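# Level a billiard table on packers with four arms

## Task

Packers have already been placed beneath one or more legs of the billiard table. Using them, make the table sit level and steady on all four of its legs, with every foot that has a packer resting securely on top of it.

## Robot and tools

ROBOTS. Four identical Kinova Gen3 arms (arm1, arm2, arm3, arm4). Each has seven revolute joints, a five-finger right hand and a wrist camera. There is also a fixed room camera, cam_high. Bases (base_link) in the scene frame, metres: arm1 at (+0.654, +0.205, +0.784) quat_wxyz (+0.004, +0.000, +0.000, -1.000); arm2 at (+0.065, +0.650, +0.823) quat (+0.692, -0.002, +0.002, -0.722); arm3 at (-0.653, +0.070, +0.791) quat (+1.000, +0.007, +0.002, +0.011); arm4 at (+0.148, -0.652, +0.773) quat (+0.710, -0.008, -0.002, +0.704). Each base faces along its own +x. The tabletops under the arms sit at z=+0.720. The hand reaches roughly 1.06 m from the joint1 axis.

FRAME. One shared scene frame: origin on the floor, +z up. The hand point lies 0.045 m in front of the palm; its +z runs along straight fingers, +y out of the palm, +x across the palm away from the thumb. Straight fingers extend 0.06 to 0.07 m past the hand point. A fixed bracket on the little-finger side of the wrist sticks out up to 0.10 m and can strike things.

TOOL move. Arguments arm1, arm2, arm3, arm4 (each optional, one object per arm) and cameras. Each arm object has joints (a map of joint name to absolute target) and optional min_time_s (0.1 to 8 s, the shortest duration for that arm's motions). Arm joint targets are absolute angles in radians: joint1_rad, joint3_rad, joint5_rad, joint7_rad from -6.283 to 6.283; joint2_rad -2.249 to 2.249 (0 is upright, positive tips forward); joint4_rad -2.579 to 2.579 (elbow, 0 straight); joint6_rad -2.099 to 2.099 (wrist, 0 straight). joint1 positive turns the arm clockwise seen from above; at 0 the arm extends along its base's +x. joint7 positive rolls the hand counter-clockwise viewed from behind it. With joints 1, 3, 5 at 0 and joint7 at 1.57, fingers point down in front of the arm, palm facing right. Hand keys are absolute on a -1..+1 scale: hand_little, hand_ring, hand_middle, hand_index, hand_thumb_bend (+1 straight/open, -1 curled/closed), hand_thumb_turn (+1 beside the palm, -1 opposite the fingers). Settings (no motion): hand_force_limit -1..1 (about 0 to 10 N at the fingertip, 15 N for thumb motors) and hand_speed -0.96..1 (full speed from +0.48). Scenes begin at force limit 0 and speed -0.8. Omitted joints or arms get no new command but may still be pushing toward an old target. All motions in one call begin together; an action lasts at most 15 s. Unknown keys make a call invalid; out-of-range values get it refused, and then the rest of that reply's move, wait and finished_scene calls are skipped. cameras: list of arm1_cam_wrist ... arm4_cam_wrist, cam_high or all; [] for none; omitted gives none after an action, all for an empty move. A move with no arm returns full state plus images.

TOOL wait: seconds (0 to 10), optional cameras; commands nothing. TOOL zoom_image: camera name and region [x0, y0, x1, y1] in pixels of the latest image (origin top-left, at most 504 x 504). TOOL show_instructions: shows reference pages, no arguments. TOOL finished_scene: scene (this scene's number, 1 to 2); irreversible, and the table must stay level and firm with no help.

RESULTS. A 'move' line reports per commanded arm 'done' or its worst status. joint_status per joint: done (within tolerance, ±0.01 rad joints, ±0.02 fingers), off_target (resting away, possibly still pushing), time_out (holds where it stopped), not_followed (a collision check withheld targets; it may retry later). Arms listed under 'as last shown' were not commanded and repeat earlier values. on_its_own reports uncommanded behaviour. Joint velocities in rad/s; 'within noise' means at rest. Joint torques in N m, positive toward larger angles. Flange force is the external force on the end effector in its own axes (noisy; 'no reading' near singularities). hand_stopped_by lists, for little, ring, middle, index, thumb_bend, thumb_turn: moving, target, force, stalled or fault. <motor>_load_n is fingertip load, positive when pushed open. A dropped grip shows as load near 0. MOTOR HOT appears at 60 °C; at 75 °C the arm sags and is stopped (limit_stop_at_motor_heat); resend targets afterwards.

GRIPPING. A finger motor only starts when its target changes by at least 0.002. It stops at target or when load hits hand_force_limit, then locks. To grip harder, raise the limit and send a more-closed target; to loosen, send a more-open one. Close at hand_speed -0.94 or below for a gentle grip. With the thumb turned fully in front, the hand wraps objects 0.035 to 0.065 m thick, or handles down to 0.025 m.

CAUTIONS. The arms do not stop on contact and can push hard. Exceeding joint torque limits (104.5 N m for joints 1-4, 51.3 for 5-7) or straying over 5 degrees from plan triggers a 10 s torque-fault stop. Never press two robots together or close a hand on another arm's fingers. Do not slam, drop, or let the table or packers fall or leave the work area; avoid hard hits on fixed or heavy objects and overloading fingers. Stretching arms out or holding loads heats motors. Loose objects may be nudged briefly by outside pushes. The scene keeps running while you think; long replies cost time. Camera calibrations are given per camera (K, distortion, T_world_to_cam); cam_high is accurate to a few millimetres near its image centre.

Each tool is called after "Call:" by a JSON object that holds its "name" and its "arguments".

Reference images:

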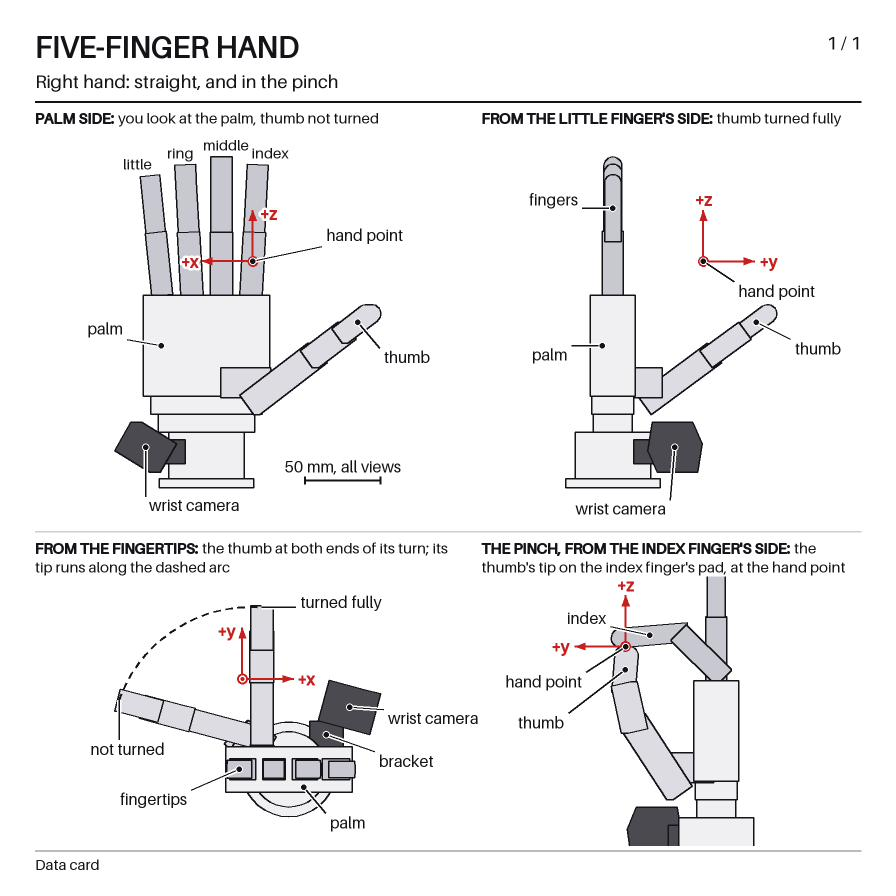

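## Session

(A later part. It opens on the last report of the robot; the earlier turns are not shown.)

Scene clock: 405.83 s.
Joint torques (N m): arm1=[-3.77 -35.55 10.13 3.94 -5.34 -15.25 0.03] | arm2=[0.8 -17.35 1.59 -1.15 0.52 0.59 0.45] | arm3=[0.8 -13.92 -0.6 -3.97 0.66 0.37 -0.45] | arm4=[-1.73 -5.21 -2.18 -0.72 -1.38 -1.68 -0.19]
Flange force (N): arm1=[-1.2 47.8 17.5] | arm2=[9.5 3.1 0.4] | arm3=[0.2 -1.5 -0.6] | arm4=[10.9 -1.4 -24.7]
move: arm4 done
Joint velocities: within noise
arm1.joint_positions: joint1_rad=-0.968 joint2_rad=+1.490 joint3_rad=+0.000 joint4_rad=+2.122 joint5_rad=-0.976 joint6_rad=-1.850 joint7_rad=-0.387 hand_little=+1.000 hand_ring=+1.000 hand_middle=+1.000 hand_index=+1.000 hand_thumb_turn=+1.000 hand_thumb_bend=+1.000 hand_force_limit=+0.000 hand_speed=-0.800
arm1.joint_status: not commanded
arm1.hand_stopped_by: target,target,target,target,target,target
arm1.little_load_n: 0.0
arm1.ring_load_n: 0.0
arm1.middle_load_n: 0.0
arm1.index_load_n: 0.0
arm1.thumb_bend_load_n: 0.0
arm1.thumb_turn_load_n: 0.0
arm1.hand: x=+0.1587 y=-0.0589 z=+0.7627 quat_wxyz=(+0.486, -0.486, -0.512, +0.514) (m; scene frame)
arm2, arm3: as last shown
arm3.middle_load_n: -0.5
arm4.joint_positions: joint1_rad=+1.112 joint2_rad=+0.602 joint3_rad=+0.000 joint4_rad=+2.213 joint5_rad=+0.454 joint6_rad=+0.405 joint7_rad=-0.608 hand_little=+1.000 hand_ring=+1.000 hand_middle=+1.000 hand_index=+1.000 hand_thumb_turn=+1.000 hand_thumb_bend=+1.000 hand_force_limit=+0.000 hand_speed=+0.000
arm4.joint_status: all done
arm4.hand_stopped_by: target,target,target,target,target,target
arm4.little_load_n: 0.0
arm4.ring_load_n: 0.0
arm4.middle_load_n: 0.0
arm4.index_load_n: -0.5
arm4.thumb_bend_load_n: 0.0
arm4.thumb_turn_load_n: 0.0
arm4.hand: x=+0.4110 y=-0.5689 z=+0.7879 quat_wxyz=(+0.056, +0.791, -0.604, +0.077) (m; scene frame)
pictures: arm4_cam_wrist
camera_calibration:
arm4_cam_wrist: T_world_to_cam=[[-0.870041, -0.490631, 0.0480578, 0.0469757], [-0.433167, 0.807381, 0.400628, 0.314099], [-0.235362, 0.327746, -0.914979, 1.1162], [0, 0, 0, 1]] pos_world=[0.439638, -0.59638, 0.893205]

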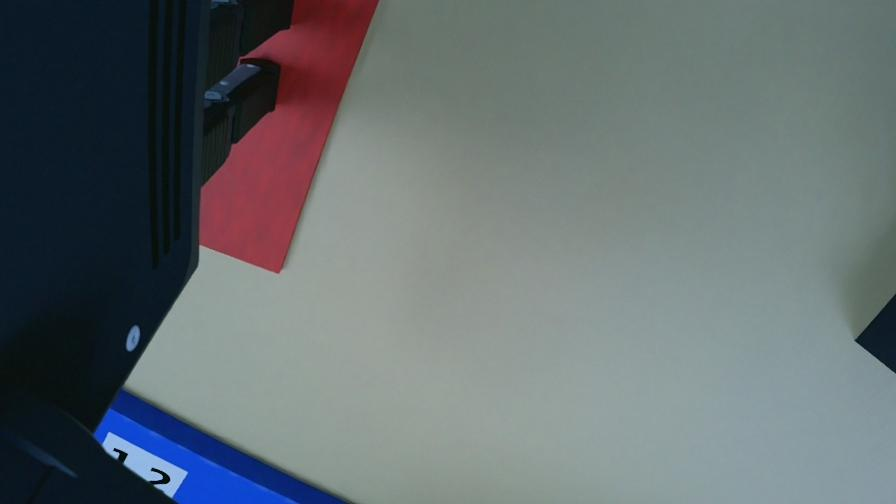

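Call:
{"name": "move", "arguments": {"arm4": {"joints":{"joint2_rad":0.5998,"joint4_rad":2.2126,"joint6_rad":0.4071},"min_time_s":1}, "cameras": []}}

Call:
{"name": "move", "arguments": {"arm4": {"joints":{"joint1_rad":1.0572,"joint2_rad":0.5739,"joint4_rad":2.3065,"joint5_rad":0.5555,"joint6_rad":0.3571,"joint7_rad":-0.773},"min_time_s":3}, "cameras": ["arm4_cam_wrist"]}}

Scene clock: 408.50 s.
Joint torques (N m): arm1=[-3.8 -35.57 10.12 3.91 -5.37 -15.24 0.05] | arm2=[0.79 -17.31 1.58 -1.15 0.52 0.58 0.46] | arm3=[0.76 -13.99 -0.55 -3.91 0.66 0.37 -0.47] | arm4=[-0.5 -9.38 -0.01 -1.01 -0.75 -0.21 -0.18]
Flange force (N): arm1=[-1.0 47.8 17.5] | arm2=[9.4 3.0 0.4] | arm3=[0.1 -1.1 -0.6] | arm4=[4.8 -2.4 -11.5]
move: arm4 done
Joint velocities: within noise
arm1, arm2, arm3: as last shown
arm2.little_load_n: -0.5
arm2.index_load_n: 0.5
arm3.middle_load_n: 0.0
arm4.joint_positions: joint1_rad=+1.112 joint2_rad=+0.600 joint3_rad=+0.000 joint4_rad=+2.213 joint5_rad=+0.454 joint6_rad=+0.407 joint7_rad=-0.608 hand_little=+1.000 hand_ring=+1.000 hand_middle=+1.000 hand_index=+1.000 hand_thumb_turn=+1.000 hand_thumb_bend=+1.000 hand_force_limit=+0.000 hand_speed=+0.000
arm4.joint_status: all done
arm4.hand_stopped_by: target,target,target,target,target,target
arm4.little_load_n: 0.0
arm4.ring_load_n: 0.0
arm4.middle_load_n: 0.0
arm4.index_load_n: 0.0
arm4.thumb_bend_load_n: 0.0
arm4.thumb_turn_load_n: 0.0
arm4.hand: x=+0.4112 y=-0.5690 z=+0.7885 quat_wxyz=(+0.056, +0.791, -0.604, +0.077) (m; scene frame)
pictures: none
No camera images: "cameras" was empty.

Scene clock: 411.80 s.
Joint torques (N m): arm1=[-3.82 -35.59 10.13 3.9 -5.34 -15.22 0.03] | arm2=[0.78 -17.34 1.61 -1.14 0.5 0.6 0.44] | arm3=[0.8 -14.01 -0.61 -3.85 0.69 0.4 -0.5] | arm4=[-0.14 -9.1 0.46 0.15 -0.66 0.41 -0.15]
Flange force (N): arm1=[-1.0 47.8 17.3] | arm2=[9.5 3.1 0.5] | arm3=[0.2 -0.9 -0.6] | arm4=[3.4 -4.3 -9.3]
move: arm4 done
Joint velocities: within noise
arm1, arm2, arm3: as last shown
arm1.middle_load_n: -0.5
arm2.little_load_n: 0.0
arm2.index_load_n: 0.0
arm4.joint_positions: joint1_rad=+1.057 joint2_rad=+0.574 joint3_rad=+0.000 joint4_rad=+2.307 joint5_rad=+0.555 joint6_rad=+0.357 joint7_rad=-0.773 hand_little=+1.000 hand_ring=+1.000 hand_middle=+1.000 hand_index=+1.000 hand_thumb_turn=+1.000 hand_thumb_bend=+1.000 hand_force_limit=+0.000 hand_speed=+0.000
arm4.joint_status: all done
arm4.hand_stopped_by: target,target,target,target,target,target
arm4.little_load_n: 0.0
arm4.ring_load_n: 0.0
arm4.middle_load_n: 0.5
arm4.index_load_n: 0.0
arm4.thumb_bend_load_n: 0.0
arm4.thumb_turn_load_n: 0.0
arm4.hand: x=+0.3814 y=-0.5690 z=+0.7878 quat_wxyz=(+0.057, +0.789, -0.606, +0.084) (m; scene frame)
pictures: arm4_cam_wrist
camera_calibration:
arm4_cam_wrist: T_world_to_cam=[[-0.872657, -0.48646, 0.0427285, 0.0287721], [-0.434263, 0.813077, 0.387713, 0.315255], [-0.223348, 0.319785, -0.920789, 1.1047], [0, 0, 0, 1]] pos_world=[0.408744, -0.595596, 0.893735]

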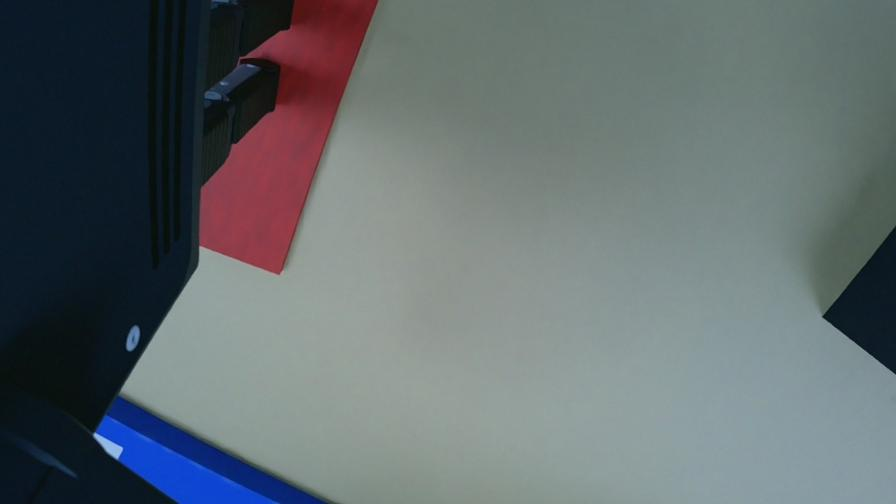

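Call:
{"name": "move", "arguments": {"arm4": {"joints":{"joint1_rad":0.8823,"joint2_rad":0.5423,"joint4_rad":2.4243,"joint5_rad":0.6319,"joint6_rad":0.3026,"joint7_rad":-0.9999},"min_time_s":3}, "cameras": ["arm4_cam_wrist"]}}

Scene clock: 423.33 s.
Joint torques (N m): arm1=[-3.79 -35.54 10.12 3.91 -5.32 -15.24 0.05] | arm2=[0.85 -17.41 1.63 -1.14 0.51 0.56 0.45] | arm3=[0.81 -13.98 -0.61 -3.81 0.73 0.35 -0.45] | arm4=[-0.14 -9.98 0.68 -0.57 -0.48 0.18 -0.17]
Flange force (N): arm1=[-1.0 47.7 17.4] | arm2=[9.7 3.1 0.4] | arm3=[0.3 -0.8 -0.8] | arm4=[2.2 -3.3 -5.2]
move: arm4 done
Joint velocities: within noise
arm1, arm2, arm3: as last shown
arm1.middle_load_n: 0.0
arm1.thumb_turn_load_n: -0.5
arm4.joint_positions: joint1_rad=+0.882 joint2_rad=+0.542 joint3_rad=+0.000 joint4_rad=+2.424 joint5_rad=+0.632 joint6_rad=+0.303 joint7_rad=-1.000 hand_little=+1.000 hand_ring=+1.000 hand_middle=+1.000 hand_index=+1.000 hand_thumb_turn=+1.000 hand_thumb_bend=+1.000 hand_force_limit=+0.000 hand_speed=+0.000
arm4.joint_status: all done
arm4.hand_stopped_by: target,target,target,target,target,target
arm4.little_load_n: 0.0
arm4.ring_load_n: 0.0
arm4.middle_load_n: 0.0
arm4.index_load_n: 0.0
arm4.thumb_bend_load_n: 0.0
arm4.thumb_turn_load_n: 0.0
arm4.hand: x=+0.3270 y=-0.5470 z=+0.7880 quat_wxyz=(+0.056, +0.799, -0.593, +0.085) (m; scene frame)
pictures: arm4_cam_wrist
camera_calibration:
arm4_cam_wrist: T_world_to_cam=[[-0.855985, -0.515183, 0.0433194, -0.029657], [-0.460889, 0.798363, 0.387554, 0.274388], [-0.234246, 0.311775, -0.920829, 1.08488], [0, 0, 0, 1]] pos_world=[0.355205, -0.572579, 0.893933]

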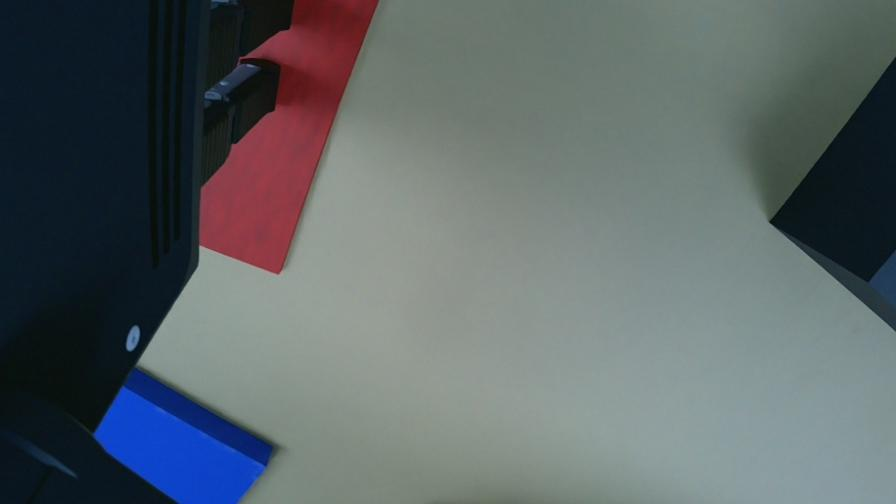

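Call:
{"name": "move", "arguments": {"arm4": {"joints":{"joint1_rad":0.6614,"joint2_rad":0.5265,"joint4_rad":2.5128,"joint5_rad":0.6688,"joint6_rad":0.2604,"joint7_rad":-1.2287},"min_time_s":3}, "cameras": ["arm4_cam_wrist"]}}

Scene clock: 427.50 s.
Joint torques (N m): arm1=[-3.77 -35.59 10.11 3.91 -5.34 -15.24 0.03] | arm2=[0.82 -17.39 1.64 -1.13 0.55 0.55 0.43] | arm3=[0.79 -13.9 -0.54 -3.9 0.69 0.36 -0.47] | arm4=[-0.88 -5.18 -1.15 1.08 -0.94 -1.13 -0.1]
Flange force (N): arm1=[-1.1 47.8 17.4] | arm2=[9.7 3.1 0.3] | arm3=[0.1 -1.2 -0.9] | arm4=[7.4 -7.1 -21.7]
move: arm4 done
Joint velocities: within noise
arm1, arm2, arm3: as last shown
arm1.thumb_turn_load_n: 0.0
arm4.joint_positions: joint1_rad=+0.661 joint2_rad=+0.527 joint3_rad=+0.000 joint4_rad=+2.513 joint5_rad=+0.669 joint6_rad=+0.260 joint7_rad=-1.229 hand_little=+1.000 hand_ring=+1.000 hand_middle=+1.000 hand_index=+1.000 hand_thumb_turn=+1.000 hand_thumb_bend=+1.000 hand_force_limit=+0.000 hand_speed=+0.000
arm4.joint_status: all done
arm4.hand_stopped_by: target,target,target,target,target,target
arm4.little_load_n: 0.0
arm4.ring_load_n: 0.0
arm4.middle_load_n: 1.0
arm4.index_load_n: 0.0
arm4.thumb_bend_load_n: 0.0
arm4.thumb_turn_load_n: 0.0
arm4.hand: x=+0.2721 y=-0.5248 z=+0.7872 quat_wxyz=(+0.055, +0.810, -0.578, +0.086) (m; scene frame)
pictures: arm4_cam_wrist
camera_calibration:
arm4_cam_wrist: T_world_to_cam=[[-0.83668, -0.545883, 0.0444822, -0.0873859], [-0.489202, 0.781377, 0.387468, 0.230667], [-0.246269, 0.302426, -0.920809, 1.06278], [0, 0, 0, 1]] pos_world=[0.301459, -0.549352, 0.893129]

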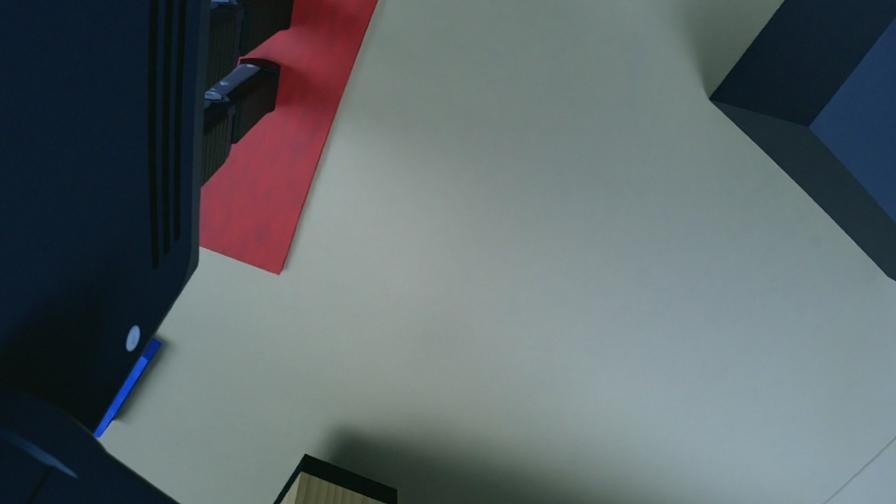

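Call:
{"name": "move", "arguments": {"arm4": {"joints":{"joint1_rad":0.309,"joint2_rad":0.5203,"joint4_rad":2.495,"joint5_rad":0.451,"joint6_rad":0.2961,"joint7_rad":-1.277},"min_time_s":4}, "cameras": ["arm4_cam_wrist"]}}

Scene clock: 435.67 s.
Joint torques (N m): arm1=[-5.68 -34.21 8.67 0.11 -1.52 -13.23 0.21] | arm2=[0.81 -17.29 1.59 -1.13 0.51 0.63 0.47] | arm3=[0.87 -13.98 -0.59 -3.99 0.68 0.36 -0.45] | arm4=[-1.96 -13.2 -1.82 -6.65 -1.21 -3.39 -0.56]
Flange force (N): arm1=[8.2 36.7 3.5] | arm2=[9.4 3.0 0.5] | arm3=[0.4 -1.5 -0.5] | arm4=[13.0 -1.6 3.8]
move: arm4 done
Joint velocities: within noise
arm1, arm2, arm3: as last shown
arm1.thumb_turn_load_n: -0.5
arm4.joint_positions: joint1_rad=+0.309 joint2_rad=+0.520 joint3_rad=+0.000 joint4_rad=+2.495 joint5_rad=+0.451 joint6_rad=+0.296 joint7_rad=-1.277 hand_little=+1.000 hand_ring=+1.000 hand_middle=+1.000 hand_index=+1.000 hand_thumb_turn=+1.000 hand_thumb_bend=+0.998 hand_force_limit=+0.000 hand_speed=+0.000
arm4.joint_status: all done
arm4.hand_stopped_by: target,target,target,target,target,target
arm4.little_load_n: 0.0
arm4.ring_load_n: 0.0
arm4.middle_load_n: 0.0
arm4.index_load_n: 0.0
arm4.thumb_bend_load_n: -9.0
arm4.thumb_turn_load_n: -5.0
arm4.hand: x=+0.2071 y=-0.4754 z=+0.7880 quat_wxyz=(+0.051, +0.834, -0.542, +0.088) (m; scene frame)
pictures: arm4_cam_wrist
camera_calibration:
arm4_cam_wrist: T_world_to_cam=[[-0.786405, -0.616044, 0.0453445, -0.159366], [-0.554639, 0.736519, 0.387189, 0.152364], [-0.271923, 0.279338, -0.920885, 1.02694], [0, 0, 0, 1]] pos_world=[0.238429, -0.497259, 0.893926]

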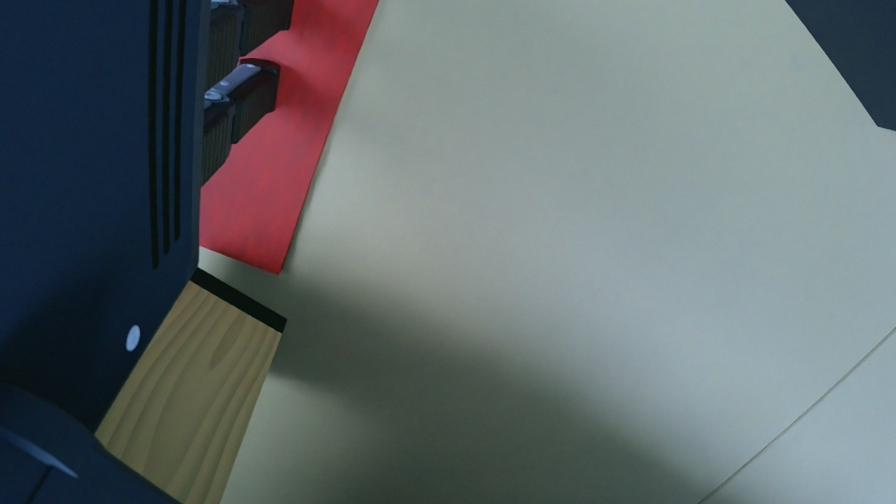

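Call:
{"name": "move", "arguments": {"arm4": {"joints":{"joint1_rad":0.35,"joint2_rad":0.505,"joint4_rad":2.48,"joint5_rad":0.48,"joint6_rad":0.30,"joint7_rad":-1.27},"min_time_s":2}, "cameras": ["arm4_cam_wrist","cam_high"]}}

Scene clock: 446.40 s.
Joint torques (N m): arm1=[-2.46 -29.92 7.97 0.59 -1.73 -10.22 -0.08] | arm2=[0.81 -17.31 1.65 -1.15 0.54 0.57 0.44] | arm3=[0.79 -14.01 -0.48 -3.89 0.67 0.37 -0.46] | arm4=[-0.12 -17.38 0.59 -9.3 -1.17 -3.24 -1.08]
Flange force (N): arm1=[3.2 27.5 -0.5] | arm2=[9.4 3.0 0.3] | arm3=[0.3 -1.1 -0.7] | arm4=[7.9 6.4 17.3]
move: arm4 done
Joint velocities: within noise
arm1: as last shown
arm1.thumb_turn_load_n: 0.0
arm2.joint_positions: joint1_rad=-1.419 joint2_rad=+0.714 joint3_rad=+0.000 joint4_rad=+1.970 joint5_rad=+0.340 joint6_rad=+0.827 joint7_rad=-4.340 hand_little=+1.000 hand_ring=+1.000 hand_middle=+1.000 hand_index=+1.000 hand_thumb_turn=+1.000 hand_thumb_bend=+1.000 hand_force_limit=+0.000 hand_speed=-0.800
arm2.joint_status: not commanded
arm2.hand_stopped_by: target,target,target,target,target,target
arm2.little_load_n: -0.5
arm2.ring_load_n: 0.0
arm2.middle_load_n: 0.0
arm2.index_load_n: 0.0
arm2.thumb_bend_load_n: 0.0
arm2.thumb_turn_load_n: 0.0
arm2.hand: x=+0.3511 y=+0.4219 z=+0.8598 quat_wxyz=(-0.046, -0.952, -0.222, +0.205) (m; scene frame)
arm3.joint_positions: joint1_rad=-1.432 joint2_rad=+0.597 joint3_rad=+0.000 joint4_rad=+2.082 joint5_rad=+0.697 joint6_rad=+0.706 joint7_rad=-3.983 hand_little=+1.000 hand_ring=+1.000 hand_middle=+1.000 hand_index=+1.000 hand_thumb_turn=+1.000 hand_thumb_bend=+1.000 hand_force_limit=+0.000 hand_speed=-0.800
arm3.joint_status: not commanded
arm3.hand_stopped_by: target,target,target,target,target,target
arm3.little_load_n: 0.0
arm3.ring_load_n: 0.0
arm3.middle_load_n: 0.0
arm3.index_load_n: 0.0
arm3.thumb_bend_load_n: -0.5
arm3.thumb_turn_load_n: 0.0
arm3.hand: x=-0.4075 y=+0.4378 z=+0.8694 quat_wxyz=(-0.214, -0.179, -0.960, +0.034) (m; scene frame)
arm4.joint_positions: joint1_rad=+0.350 joint2_rad=+0.505 joint3_rad=+0.000 joint4_rad=+2.480 joint5_rad=+0.480 joint6_rad=+0.300 joint7_rad=-1.270 hand_little=+1.000 hand_ring=+1.000 hand_middle=+1.000 hand_index=+1.000 hand_thumb_turn=+0.999 hand_thumb_bend=+0.997 hand_force_limit=+0.000 hand_speed=+0.000
arm4.joint_status: all done
arm4.hand_stopped_by: target,target,target,target,target,target
arm4.little_load_n: 0.0
arm4.ring_load_n: 0.0
arm4.middle_load_n: 0.0
arm4.index_load_n: 0.0
arm4.thumb_bend_load_n: -14.5
arm4.thumb_turn_load_n: -15.5
arm4.hand: x=+0.2217 y=-0.4686 z=+0.7910 quat_wxyz=(+0.039, +0.832, -0.546, +0.087) (m; scene frame)
pictures: arm4_cam_wrist, cam_high
camera_calibration:
arm4_cam_wrist: T_world_to_cam=[[-0.790053, -0.612684, 0.0208556, -0.122013], [-0.555997, 0.730455, 0.396614, 0.144265], [-0.258233, 0.30175, -0.917749, 1.03675], [0, 0, 0, 1]] pos_world=[0.251538, -0.492975, 0.896808]

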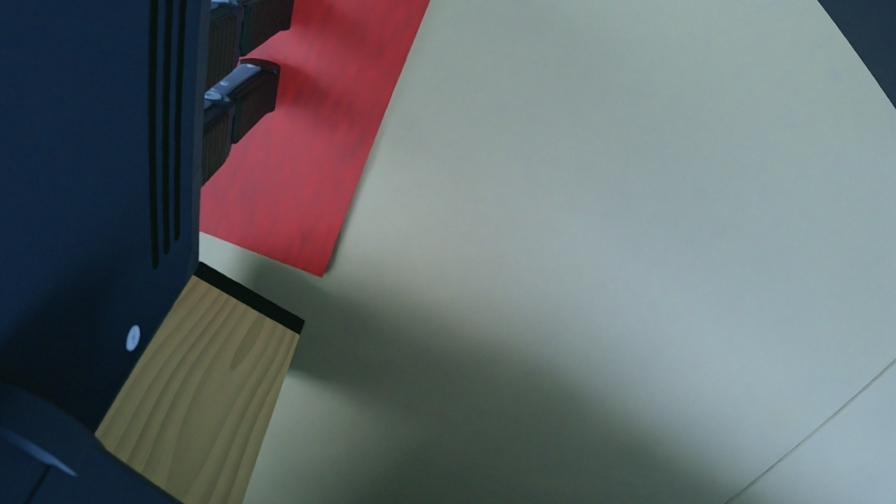

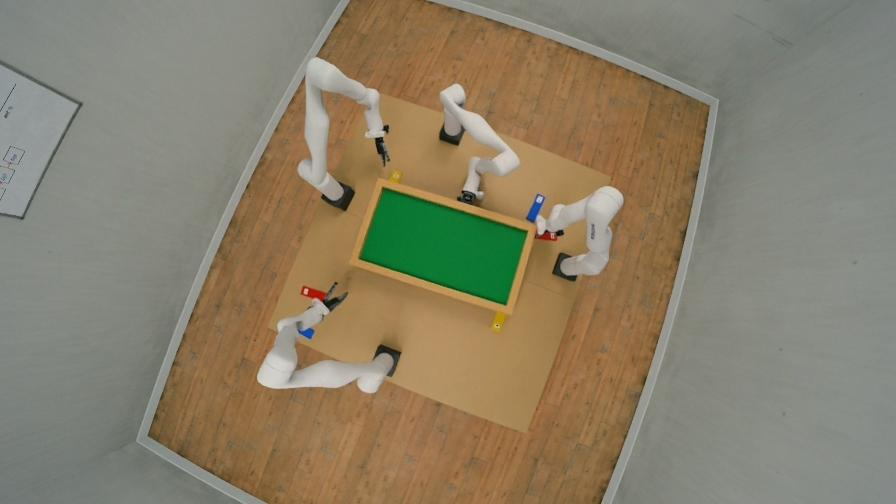

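Call:
{"name": "move", "arguments": {"arm4": {"joints":{"joint2_rad":0.5134,"joint4_rad":2.4816,"joint6_rad":0.290},"min_time_s":1.5}}}

Call:
{"name": "move", "arguments": {"arm4": {"joints":{"hand_thumb_turn":0.5}}, "cameras": ["arm4_cam_wrist"]}}

Scene clock: 450.97 s.
Joint torques (N m): arm1=[-3.64 -34.16 9.68 0.55 -2.54 -13.04 0.09] | arm2=[0.73 -17.31 1.63 -1.2 0.53 0.57 0.44] | arm3=[0.74 -13.84 -0.66 -3.87 0.74 0.42 -0.5] | arm4=[-1.96 -14.68 -1.6 -8.41 -1.3 -3.73 -0.83]
Flange force (N): arm1=[4.6 37.5 2.3] | arm2=[9.3 3.1 0.4] | arm3=[-0.1 -1.2 -0.9] | arm4=[14.3 0.9 7.9]
move: arm4 done
Joint velocities: within noise
arm1, arm2, arm3: as last shown
arm1.thumb_turn_load_n: -0.5
arm1.hand: x=+0.1587 y=-0.0589 z=+0.7626 quat_wxyz=(+0.486, -0.486, -0.512, +0.514) (m; scene frame)
arm2.little_load_n: 0.0
arm3.thumb_bend_load_n: 0.0
arm4.joint_positions: joint1_rad=+0.350 joint2_rad=+0.513 joint3_rad=+0.000 joint4_rad=+2.482 joint5_rad=+0.480 joint6_rad=+0.290 joint7_rad=-1.270 hand_little=+1.000 hand_ring=+1.000 hand_middle=+1.000 hand_index=+1.000 hand_thumb_turn=+0.999 hand_thumb_bend=+0.997 hand_force_limit=+0.000 hand_speed=+0.000
arm4.joint_status: all done
arm4.hand_stopped_by: target,target,target,target,target,target
arm4.little_load_n: 0.0
arm4.ring_load_n: 0.0
arm4.middle_load_n: 0.0
arm4.index_load_n: 0.0
arm4.thumb_bend_load_n: -11.0
arm4.thumb_turn_load_n: -10.0
arm4.hand: x=+0.2202 y=-0.4685 z=+0.7889 quat_wxyz=(+0.040, +0.833, -0.546, +0.085) (m; scene frame)
pictures: none

Scene clock: 451.70 s.
Joint torques (N m): arm1=[-3.47 -36.97 11.34 0.69 -3.46 -14.78 0.13] | arm2=[0.85 -17.34 1.62 -1.12 0.5 0.57 0.46] | arm3=[0.75 -13.94 -0.58 -3.92 0.64 0.39 -0.46] | arm4=[0.02 -10.55 1.1 -0.7 -0.34 0.41 -0.17]
Flange force (N): arm1=[3.9 44.4 3.1] | arm2=[9.6 3.0 0.3] | arm3=[0.1 -1.3 -0.5] | arm4=[0.0 -2.4 -1.1]
move: arm4 done
Joint velocities: within noise
arm1.joint_positions: joint1_rad=-0.968 joint2_rad=+1.490 joint3_rad=+0.000 joint4_rad=+2.122 joint5_rad=-0.976 joint6_rad=-1.850 joint7_rad=-0.387 hand_little=+1.000 hand_ring=+1.000 hand_middle=+1.000 hand_index=+1.000 hand_thumb_turn=+1.000 hand_thumb_bend=+1.000 hand_force_limit=+0.000 hand_speed=-0.800
arm1.joint_status: not commanded
arm1.hand_stopped_by: target,target,target,target,target,target
arm1.little_load_n: 0.0
arm1.ring_load_n: 0.0
arm1.middle_load_n: 0.0
arm1.index_load_n: 0.0
arm1.thumb_bend_load_n: 0.0
arm1.thumb_turn_load_n: 0.0
arm1.hand: x=+0.1587 y=-0.0589 z=+0.7626 quat_wxyz=(+0.486, -0.486, -0.512, +0.514) (m; scene frame)
arm2, arm3: as last shown
arm2.thumb_turn_load_n: 0.5
arm3.index_load_n: -0.5
arm4.joint_positions: joint1_rad=+0.350 joint2_rad=+0.513 joint3_rad=+0.000 joint4_rad=+2.482 joint5_rad=+0.480 joint6_rad=+0.290 joint7_rad=-1.270 hand_little=+1.000 hand_ring=+1.000 hand_middle=+1.000 hand_index=+1.000 hand_thumb_turn=+0.500 hand_thumb_bend=+1.000 hand_force_limit=+0.000 hand_speed=+0.000
arm4.joint_status: all done
arm4.hand_stopped_by: target,target,target,target,target,target
arm4.little_load_n: 0.0
arm4.ring_load_n: 0.0
arm4.middle_load_n: 0.0
arm4.index_load_n: -0.5
arm4.thumb_bend_load_n: -0.5
arm4.thumb_turn_load_n: 0.0
arm4.hand: x=+0.2202 y=-0.4684 z=+0.7889 quat_wxyz=(+0.040, +0.833, -0.546, +0.085) (m; scene frame)
pictures: arm4_cam_wrist
camera_calibration:
arm4_cam_wrist: T_world_to_cam=[[-0.789488, -0.613289, 0.0241942, -0.126121], [-0.554701, 0.729831, 0.399566, 0.141238], [-0.262707, 0.302032, -0.916385, 1.03447], [0, 0, 0, 1]] pos_world=[0.250537, -0.492873, 0.894593]

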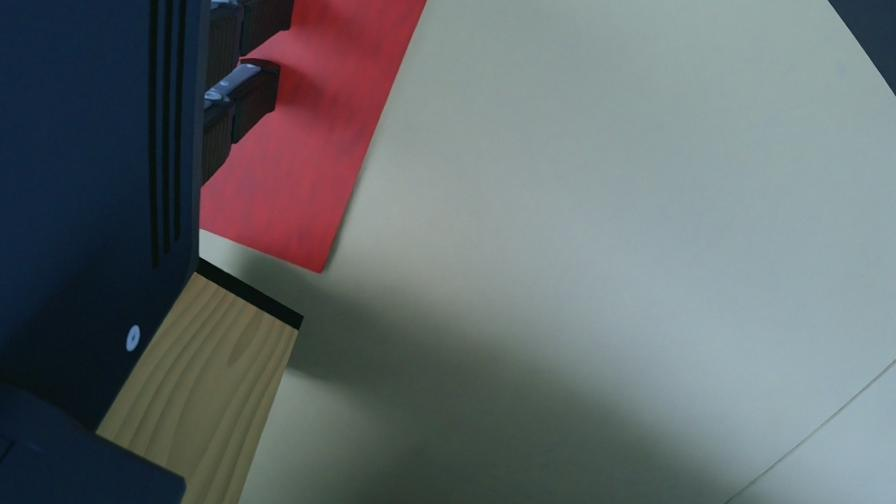

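Call:
{"name": "move", "arguments": {"arm4": {"joints":{"joint2_rad":0.40,"joint4_rad":2.460,"joint6_rad":0.426,"hand_thumb_turn":-1},"min_time_s":1.5}, "cameras": ["arm4_cam_wrist"]}}

Call:
{"name": "wait", "arguments": {"seconds": 0.3, "cameras": ["arm2_cam_wrist","arm1_cam_wrist","arm3_cam_wrist"]}}

Scene clock: 455.73 s.
Joint torques (N m): arm1=[-3.53 -36.95 11.33 0.73 -3.45 -14.81 0.11] | arm2=[0.78 -17.36 1.6 -1.13 0.54 0.58 0.47] | arm3=[0.75 -13.83 -0.65 -3.86 0.73 0.33 -0.43] | arm4=[0.05 -9.71 1.06 -1.8 -0.26 0.46 -0.17]
Flange force (N): arm1=[3.8 44.4 3.3] | arm2=[9.6 3.1 0.4] | arm3=[0.0 -1.2 -1.0] | arm4=[0.0 -1.6 -0.1]
move: arm4 done
Joint velocities: within noise
arm1, arm2, arm3: as last shown
arm1.hand: x=+0.1587 y=-0.0589 z=+0.7627 quat_wxyz=(+0.486, -0.486, -0.512, +0.514) (m; scene frame)
arm2.middle_load_n: -0.5
arm2.thumb_turn_load_n: 0.0
arm3.index_load_n: 0.0
arm4.joint_positions: joint1_rad=+0.350 joint2_rad=+0.400 joint3_rad=+0.000 joint4_rad=+2.460 joint5_rad=+0.480 joint6_rad=+0.426 joint7_rad=-1.270 hand_little=+1.000 hand_ring=+1.000 hand_middle=+1.000 hand_index=+1.000 hand_thumb_turn=-1.000 hand_thumb_bend=+1.000 hand_force_limit=+0.000 hand_speed=+0.000
arm4.joint_status: all done
arm4.hand_stopped_by: target,target,target,target,target,target
arm4.little_load_n: 0.0
arm4.ring_load_n: 0.0
arm4.middle_load_n: 0.0
arm4.index_load_n: 0.0
arm4.thumb_bend_load_n: 0.0
arm4.thumb_turn_load_n: 0.0
arm4.hand: x=+0.2390 y=-0.4717 z=+0.8178 quat_wxyz=(+0.026, +0.826, -0.552, +0.113) (m; scene frame)
pictures: arm4_cam_wrist
camera_calibration:
arm4_cam_wrist: T_world_to_cam=[[-0.797464, -0.603013, -0.0206506, -0.0705987], [-0.568921, 0.740098, 0.358586, 0.18434], [-0.200949, 0.297708, -0.933268, 1.06384], [0, 0, 0, 1]] pos_world=[0.262352, -0.495715, 0.92529]

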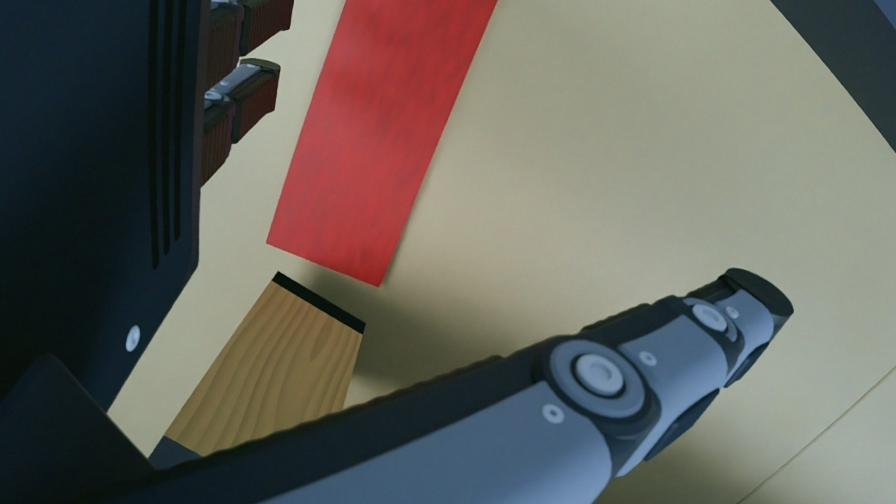

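Scene clock: 456.03 s.
Joint torques (N m): arm1=[-3.54 -36.99 11.29 0.74 -3.46 -14.83 0.14] | arm2=[0.82 -17.41 1.62 -1.14 0.52 0.57 0.44] | arm3=[0.83 -13.91 -0.53 -3.91 0.66 0.4 -0.44] | arm4=[0.02 -9.7 1.1 -1.82 -0.27 0.46 -0.19]
Flange force (N): arm1=[3.9 44.6 3.4] | arm2=[9.6 3.1 0.5] | arm3=[0.3 -1.4 -0.7] | arm4=[0.1 -1.7 -0.2]
Joint velocities: within noise
arm1.joint_positions: joint1_rad=-0.968 joint2_rad=+1.490 joint3_rad=+0.000 joint4_rad=+2.122 joint5_rad=-0.976 joint6_rad=-1.850 joint7_rad=-0.387 hand_little=+1.000 hand_ring=+1.000 hand_middle=+1.000 hand_index=+1.000 hand_thumb_turn=+1.000 hand_thumb_bend=+1.000 hand_force_limit=+0.000 hand_speed=-0.800
arm1.joint_status: not commanded
arm1.hand_stopped_by: target,target,target,target,target,target
arm1.little_load_n: 0.0
arm1.ring_load_n: 0.0
arm1.middle_load_n: 0.0
arm1.index_load_n: 0.0
arm1.thumb_bend_load_n: 0.0
arm1.thumb_turn_load_n: 0.0
arm1.hand: x=+0.1587 y=-0.0589 z=+0.7627 quat_wxyz=(+0.486, -0.486, -0.512, +0.514) (m; scene frame)
arm2.joint_positions: joint1_rad=-1.419 joint2_rad=+0.714 joint3_rad=+0.000 joint4_rad=+1.970 joint5_rad=+0.340 joint6_rad=+0.827 joint7_rad=-4.340 hand_little=+1.000 hand_ring=+1.000 hand_middle=+1.000 hand_index=+1.000 hand_thumb_turn=+1.000 hand_thumb_bend=+1.000 hand_force_limit=+0.000 hand_speed=-0.800
arm2.joint_status: not commanded
arm2.hand_stopped_by: target,target,target,target,target,target
arm2.little_load_n: 0.0
arm2.ring_load_n: 0.0
arm2.middle_load_n: -0.5
arm2.index_load_n: 0.0
arm2.thumb_bend_load_n: 0.0
arm2.thumb_turn_load_n: 0.0
arm2.hand: x=+0.3511 y=+0.4219 z=+0.8598 quat_wxyz=(-0.046, -0.952, -0.222, +0.205) (m; scene frame)
arm3.joint_positions: joint1_rad=-1.432 joint2_rad=+0.597 joint3_rad=+0.000 joint4_rad=+2.082 joint5_rad=+0.697 joint6_rad=+0.706 joint7_rad=-3.983 hand_little=+1.000 hand_ring=+1.000 hand_middle=+1.000 hand_index=+1.000 hand_thumb_turn=+1.000 hand_thumb_bend=+1.000 hand_force_limit=+0.000 hand_speed=-0.800
arm3.joint_status: not commanded
arm3.hand_stopped_by: target,target,target,target,target,target
arm3.little_load_n: 0.0
arm3.ring_load_n: 0.0
arm3.middle_load_n: 0.0
arm3.index_load_n: 0.0
arm3.thumb_bend_load_n: 0.0
arm3.thumb_turn_load_n: 0.0
arm3.hand: x=-0.4075 y=+0.4378 z=+0.8694 quat_wxyz=(-0.214, -0.179, -0.960, +0.034) (m; scene frame)
arm4.joint_positions: joint1_rad=+0.350 joint2_rad=+0.400 joint3_rad=+0.000 joint4_rad=+2.460 joint5_rad=+0.480 joint6_rad=+0.426 joint7_rad=-1.270 hand_little=+1.000 hand_ring=+1.000 hand_middle=+1.000 hand_index=+1.000 hand_thumb_turn=-1.000 hand_thumb_bend=+1.000 hand_force_limit=+0.000 hand_speed=+0.000
arm4.joint_status: all done
arm4.hand_stopped_by: target,target,target,target,target,target
arm4.little_load_n: 0.0
arm4.ring_load_n: 0.0
arm4.middle_load_n: 0.0
arm4.index_load_n: 0.0
arm4.thumb_bend_load_n: 0.0
arm4.thumb_turn_load_n: 0.0
arm4.hand: x=+0.2390 y=-0.4717 z=+0.8178 quat_wxyz=(+0.026, +0.826, -0.552, +0.113) (m; scene frame)
wait: 0.30 s; at rest by 0.27 s
pictures: arm1_cam_wrist, arm2_cam_wrist, arm3_cam_wrist
camera_calibration:
arm1_cam_wrist: T_world_to_cam=[[0.0347566, 0.242442, -0.969543, 0.744041], [0.5307, -0.826525, -0.187654, 0.012651], [-0.846847, -0.508014, -0.157391, 0.341288], [0, 0, 0, 1]] pos_world=[0.256444, 0.00344854, 0.77747]
arm2_cam_wrist: T_world_to_cam=[[0.620953, -0.779638, -0.0811277, 0.17831], [-0.425941, -0.422497, 0.800044, -0.359756], [-0.658021, -0.462234, -0.59443, 1.05268], [0, 0, 0, 1]] pos_world=[0.42873, 0.473608, 0.928033]
arm3_cam_wrist: T_world_to_cam=[[0.149652, 0.985609, -0.0786075, -0.301326], [0.5662, -0.0202505, 0.824019, -0.47805], [0.810569, -0.167824, -0.561083, 1.00654], [0, 0, 0, 1]] pos_world=[-0.500104, 0.456231, 0.934989]

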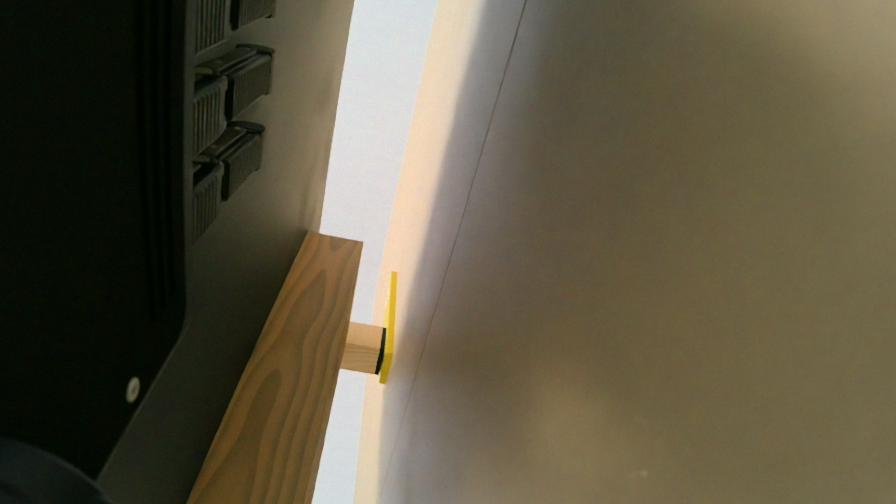

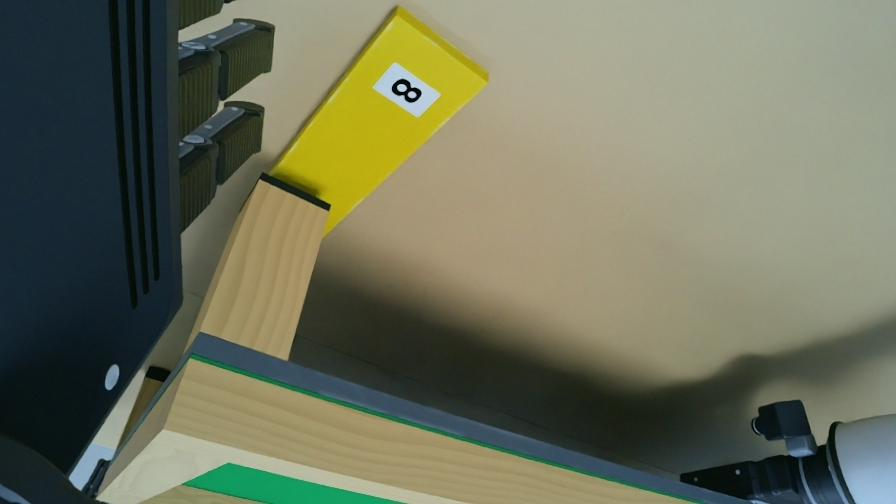

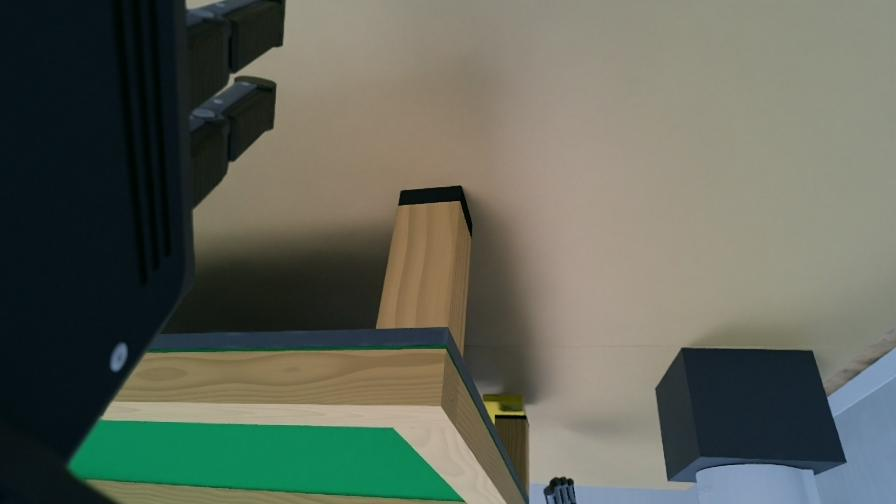

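Call:
{"name": "zoom_image", "arguments": {"camera": "arm2_cam_wrist", "region": [160, 100, 420, 260]}}

Call:
{"name": "zoom_image", "arguments": {"camera": "arm1_cam_wrist", "region": [300, 220, 460, 420]}}

Scaled by 1.938 from the camera's 896x504 image, which has a finer 1280x720 frame.

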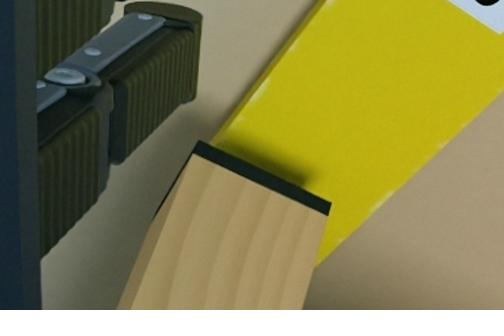

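Scaled by 2.520 from the camera's 896x504 image, which has a finer 1280x720 frame.

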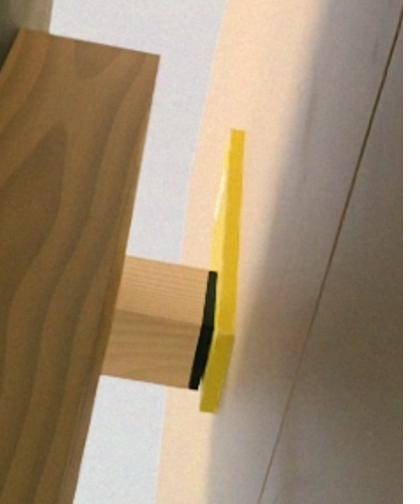

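Call:
{"name": "move", "arguments": {"arm4": {"joints":{"joint1_rad":0.4651,"joint2_rad":0.4047,"joint4_rad":2.5447,"joint5_rad":0.5703,"joint6_rad":0.3697,"joint7_rad":-1.3837},"min_time_s":1.5}}}

Call:
{"name": "move", "arguments": {"arm4": {"joints":{"joint2_rad":0.5131,"joint4_rad":2.5629,"joint6_rad":0.2431},"min_time_s":2}, "cameras": ["arm4_cam_wrist"]}}

Scene clock: 472.97 s.
Joint torques (N m): arm1=[-3.54 -36.98 11.31 0.71 -3.45 -14.81 0.12] | arm2=[0.8 -17.35 1.62 -1.12 0.51 0.59 0.46] | arm3=[0.76 -13.95 -0.63 -3.82 0.69 0.37 -0.48] | arm4=[-0.04 -9.02 1.09 -1.08 -0.31 0.51 -0.2]
Flange force (N): arm1=[3.9 44.5 3.3] | arm2=[9.6 3.1 0.4] | arm3=[0.1 -0.9 -0.7] | arm4=[0.1 -2.2 -1.0]
move: arm4 done
Joint velocities: within noise
arm1, arm2, arm3: as last shown
arm2.middle_load_n: 0.0
arm4.joint_positions: joint1_rad=+0.465 joint2_rad=+0.405 joint3_rad=+0.000 joint4_rad=+2.545 joint5_rad=+0.570 joint6_rad=+0.370 joint7_rad=-1.384 hand_little=+1.000 hand_ring=+1.000 hand_middle=+1.000 hand_index=+1.000 hand_thumb_turn=-1.000 hand_thumb_bend=+1.000 hand_force_limit=+0.000 hand_speed=+0.000
arm4.joint_status: all done
arm4.hand_stopped_by: target,target,target,target,target,target
arm4.little_load_n: 0.0
arm4.ring_load_n: 0.0
arm4.middle_load_n: -0.5
arm4.index_load_n: 0.0
arm4.thumb_bend_load_n: -0.5
arm4.thumb_turn_load_n: 0.0
arm4.hand: x=+0.2457 y=-0.5120 z=+0.8119 quat_wxyz=(+0.041, +0.788, -0.604, +0.116) (m; scene frame)
pictures: none

Scene clock: 475.27 s.
Joint torques (N m): arm1=[-3.57 -36.98 11.29 0.68 -3.45 -14.83 0.12] | arm2=[0.76 -17.27 1.68 -1.17 0.55 0.59 0.46] | arm3=[0.83 -13.94 -0.57 -3.92 0.72 0.42 -0.46] | arm4=[0.02 -9.69 1.02 0 -0.42 0.39 -0.16]
Flange force (N): arm1=[4.0 44.4 3.4] | arm2=[9.3 3.0 0.3] | arm3=[0.3 -1.4 -0.6] | arm4=[-0.1 -2.7 -2.5]
move: arm4 done
Joint velocities: within noise
arm1, arm2, arm3: as last shown
arm1.index_load_n: -0.5
arm4.joint_positions: joint1_rad=+0.465 joint2_rad=+0.513 joint3_rad=+0.000 joint4_rad=+2.563 joint5_rad=+0.570 joint6_rad=+0.243 joint7_rad=-1.384 hand_little=+1.000 hand_ring=+1.000 hand_middle=+1.000 hand_index=+1.000 hand_thumb_turn=-1.000 hand_thumb_bend=+1.000 hand_force_limit=+0.000 hand_speed=+0.000
arm4.joint_status: all done
arm4.hand_stopped_by: target,target,target,target,target,target
arm4.little_load_n: 0.0
arm4.ring_load_n: 0.0
arm4.middle_load_n: 0.0
arm4.index_load_n: 0.0
arm4.thumb_bend_load_n: 0.0
arm4.thumb_turn_load_n: 0.5
arm4.hand: x=+0.2247 y=-0.5070 z=+0.7882 quat_wxyz=(+0.057, +0.794, -0.599, +0.085) (m; scene frame)
pictures: arm4_cam_wrist
camera_calibration:
arm4_cam_wrist: T_world_to_cam=[[-0.864532, -0.500688, 0.0435412, -0.0875512], [-0.447333, 0.806095, 0.387432, 0.196307], [-0.229081, 0.31547, -0.92087, 1.04942], [0, 0, 0, 1]] pos_world=[0.252525, -0.533138, 0.894132]

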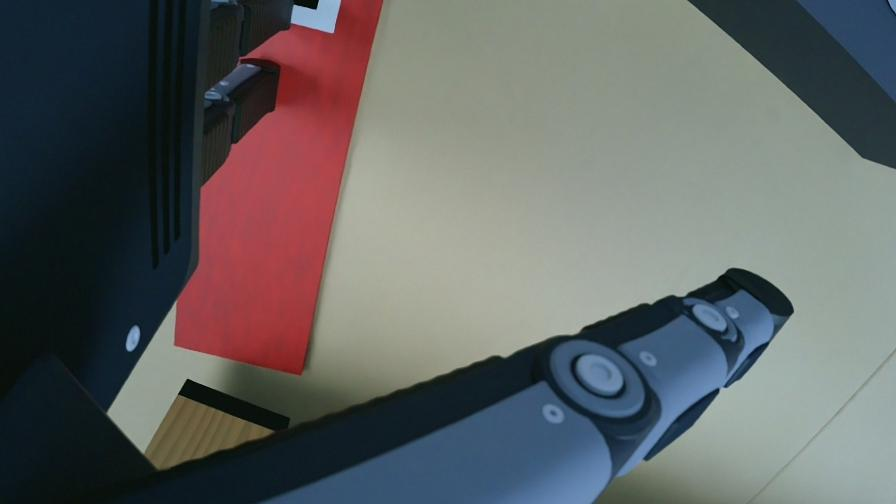

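Call:
{"name": "move", "arguments": {"arm4": {"joints":{"joint2_rad":0.5155,"joint4_rad":2.5633,"joint6_rad":0.2402},"min_time_s":0.5}}}

Call:
{"name": "move", "arguments": {"arm4": {"joints":{"joint1_rad":0.3959,"joint2_rad":0.5172,"joint4_rad":2.5408,"joint5_rad":0.4045,"joint6_rad":0.2648,"joint7_rad":-1.3914},"min_time_s":1.5}}}

Scene clock: 476.87 s.
Joint torques (N m): arm1=[-3.54 -36.94 11.31 0.72 -3.45 -14.83 0.15] | arm2=[0.82 -17.41 1.64 -1.18 0.51 0.56 0.46] | arm3=[0.79 -13.97 -0.69 -3.97 0.59 0.35 -0.51] | arm4=[-0.35 -8.28 0.14 0.09 -0.56 -0.29 -0.13]
Flange force (N): arm1=[3.9 44.4 3.3] | arm2=[9.6 3.0 0.5] | arm3=[0.0 -1.4 -0.4] | arm4=[2.5 -4.3 -8.9]
move: arm4 done
Joint velocities: arm1=[0 0 0 -0.005 0.001 0 0] | arm2=[within noise] | arm3=[within noise] | arm4=[within noise]
arm1, arm2, arm3: as last shown
arm1.index_load_n: 0.0
arm4.joint_positions: joint1_rad=+0.465 joint2_rad=+0.515 joint3_rad=+0.000 joint4_rad=+2.563 joint5_rad=+0.570 joint6_rad=+0.240 joint7_rad=-1.384 hand_little=+1.000 hand_ring=+1.000 hand_middle=+1.000 hand_index=+1.000 hand_thumb_turn=-1.000 hand_thumb_bend=+1.000 hand_force_limit=+0.000 hand_speed=+0.000
arm4.joint_status: all done
arm4.hand_stopped_by: target,target,target,target,target,target
arm4.little_load_n: 0.0
arm4.ring_load_n: 0.0
arm4.middle_load_n: 0.5
arm4.index_load_n: 0.0
arm4.thumb_bend_load_n: -0.5
arm4.thumb_turn_load_n: 0.0
arm4.hand: x=+0.2242 y=-0.5068 z=+0.7877 quat_wxyz=(+0.057, +0.794, -0.599, +0.084) (m; scene frame)
pictures: none

Scene clock: 478.67 s.
Joint torques (N m): arm1=[-3.5 -36.95 11.32 0.67 -3.44 -14.82 0.14] | arm2=[0.82 -17.31 1.55 -1.1 0.53 0.55 0.43] | arm3=[0.88 -13.92 -0.51 -3.92 0.73 0.4 -0.45] | arm4=[-0.6 -7.96 -0.26 -1.23 -0.59 -1.07 -0.12]
Flange force (N): arm1=[3.9 44.3 3.2] | arm2=[9.6 3.2 0.2] | arm3=[0.4 -1.4 -0.8] | arm4=[4.7 -3.8 -12.8]
move: arm4 done
Joint velocities: within noise
arm1, arm2, arm3: as last shown
arm3.thumb_turn_load_n: -0.5
arm4.joint_positions: joint1_rad=+0.396 joint2_rad=+0.517 joint3_rad=+0.000 joint4_rad=+2.541 joint5_rad=+0.404 joint6_rad=+0.265 joint7_rad=-1.391 hand_little=+1.000 hand_ring=+1.000 hand_middle=+1.000 hand_index=+1.000 hand_thumb_turn=-1.000 hand_thumb_bend=+1.000 hand_force_limit=+0.000 hand_speed=+0.000
arm4.joint_status: all done
arm4.hand_stopped_by: target,target,target,target,target,target
arm4.little_load_n: 0.0
arm4.ring_load_n: 0.0
arm4.middle_load_n: 0.5
arm4.index_load_n: 0.0
arm4.thumb_bend_load_n: -0.5
arm4.thumb_turn_load_n: 0.0
arm4.hand: x=+0.2091 y=-0.4868 z=+0.7874 quat_wxyz=(+0.060, +0.762, -0.640, +0.081) (m; scene frame)
pictures: none

Call:
{"name": "move", "arguments": {"arm4": {"joints":{"joint1_rad":0.3321,"joint2_rad":0.5186,"joint4_rad":2.5147,"joint5_rad":0.2642,"joint6_rad":0.2937,"joint7_rad":-1.4200},"min_time_s":1.5}}}

Call:
{"name": "move", "arguments": {"arm4": {"joints":{"joint2_rad":0.475,"joint4_rad":2.507,"joint6_rad":0.345},"min_time_s":0.7}, "cameras": ["arm4_cam_wrist"]}}

Scene clock: 481.33 s.
Joint torques (N m): arm1=[-3.53 -36.97 11.31 0.72 -3.46 -14.83 0.13] | arm2=[0.85 -17.3 1.61 -1.19 0.55 0.57 0.47] | arm3=[0.81 -13.83 -0.53 -3.86 0.68 0.37 -0.47] | arm4=[-0.47 -8.62 0.03 -1.17 -0.57 -0.66 -0.13]
Flange force (N): arm1=[3.9 44.5 3.4] | arm2=[9.4 2.8 0.3] | arm3=[0.1 -1.2 -1.0] | arm4=[3.3 -3.4 -9.3]
move: arm4 done
Joint velocities: within noise
arm1, arm2, arm3: as last shown
arm1.middle_load_n: -0.5
arm3.thumb_turn_load_n: 0.0
arm4.joint_positions: joint1_rad=+0.332 joint2_rad=+0.519 joint3_rad=+0.000 joint4_rad=+2.515 joint5_rad=+0.264 joint6_rad=+0.294 joint7_rad=-1.420 hand_little=+1.000 hand_ring=+1.000 hand_middle=+1.000 hand_index=+1.000 hand_thumb_turn=-1.000 hand_thumb_bend=+1.000 hand_force_limit=+0.000 hand_speed=+0.000
arm4.joint_status: all done
arm4.hand_stopped_by: target,target,target,target,target,target
arm4.little_load_n: 0.0
arm4.ring_load_n: 0.0
arm4.middle_load_n: 0.0
arm4.index_load_n: 0.0
arm4.thumb_bend_load_n: 0.0
arm4.thumb_turn_load_n: 0.0
arm4.hand: x=+0.1948 y=-0.4664 z=+0.7875 quat_wxyz=(+0.063, +0.727, -0.679, +0.078) (m; scene frame)
pictures: none

Scene clock: 482.33 s.
Joint torques (N m): arm1=[-3.54 -36.94 11.32 0.73 -3.43 -14.81 0.14] | arm2=[0.89 -17.34 1.55 -1.17 0.53 0.56 0.46] | arm3=[0.78 -14 -0.53 -3.82 0.69 0.33 -0.44] | arm4=[0.01 -9.88 1.04 -0.67 -0.35 0.47 -0.17]
Flange force (N): arm1=[3.9 44.4 3.3] | arm2=[9.5 2.9 0.4] | arm3=[0.3 -0.8 -0.8] | arm4=[-0.5 -1.8 -0.1]
move: arm4 done
Joint velocities: within noise
arm1, arm2, arm3: as last shown
arm1.middle_load_n: 0.0
arm4.joint_positions: joint1_rad=+0.332 joint2_rad=+0.475 joint3_rad=+0.000 joint4_rad=+2.507 joint5_rad=+0.264 joint6_rad=+0.345 joint7_rad=-1.420 hand_little=+1.000 hand_ring=+1.000 hand_middle=+1.000 hand_index=+1.000 hand_thumb_turn=-1.000 hand_thumb_bend=+1.000 hand_force_limit=+0.000 hand_speed=+0.000
arm4.joint_status: all done
arm4.hand_stopped_by: target,target,target,target,target,target
arm4.little_load_n: 0.0
arm4.ring_load_n: 0.0
arm4.middle_load_n: 0.0
arm4.index_load_n: 0.0
arm4.thumb_bend_load_n: 0.0
arm4.thumb_turn_load_n: 0.0
arm4.hand: x=+0.1987 y=-0.4672 z=+0.7978 quat_wxyz=(+0.060, +0.726, -0.680, +0.084) (m; scene frame)
pictures: arm4_cam_wrist
camera_calibration:
arm4_cam_wrist: T_world_to_cam=[[-0.950752, -0.308561, 0.0293399, 0.0277364], [-0.274392, 0.881916, 0.383319, 0.153233], [-0.144153, 0.356391, -0.92315, 1.04386], [0, 0, 0, 1]] pos_world=[0.218891, -0.498602, 0.904088]

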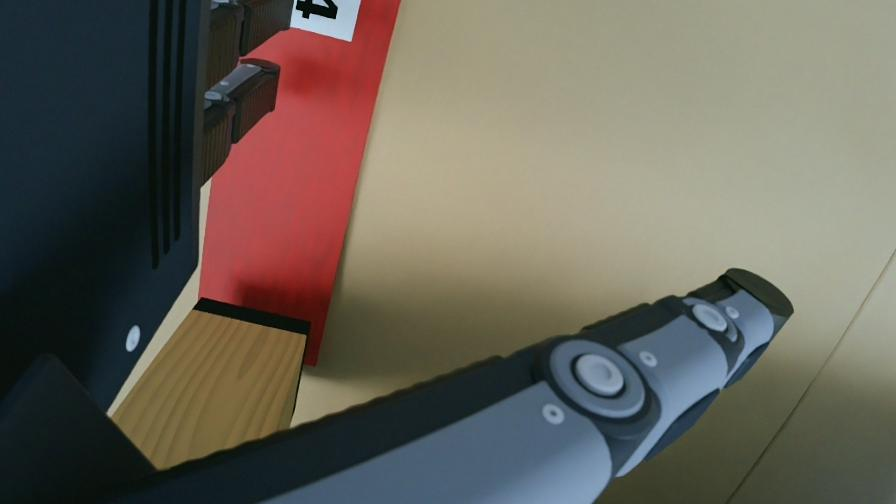

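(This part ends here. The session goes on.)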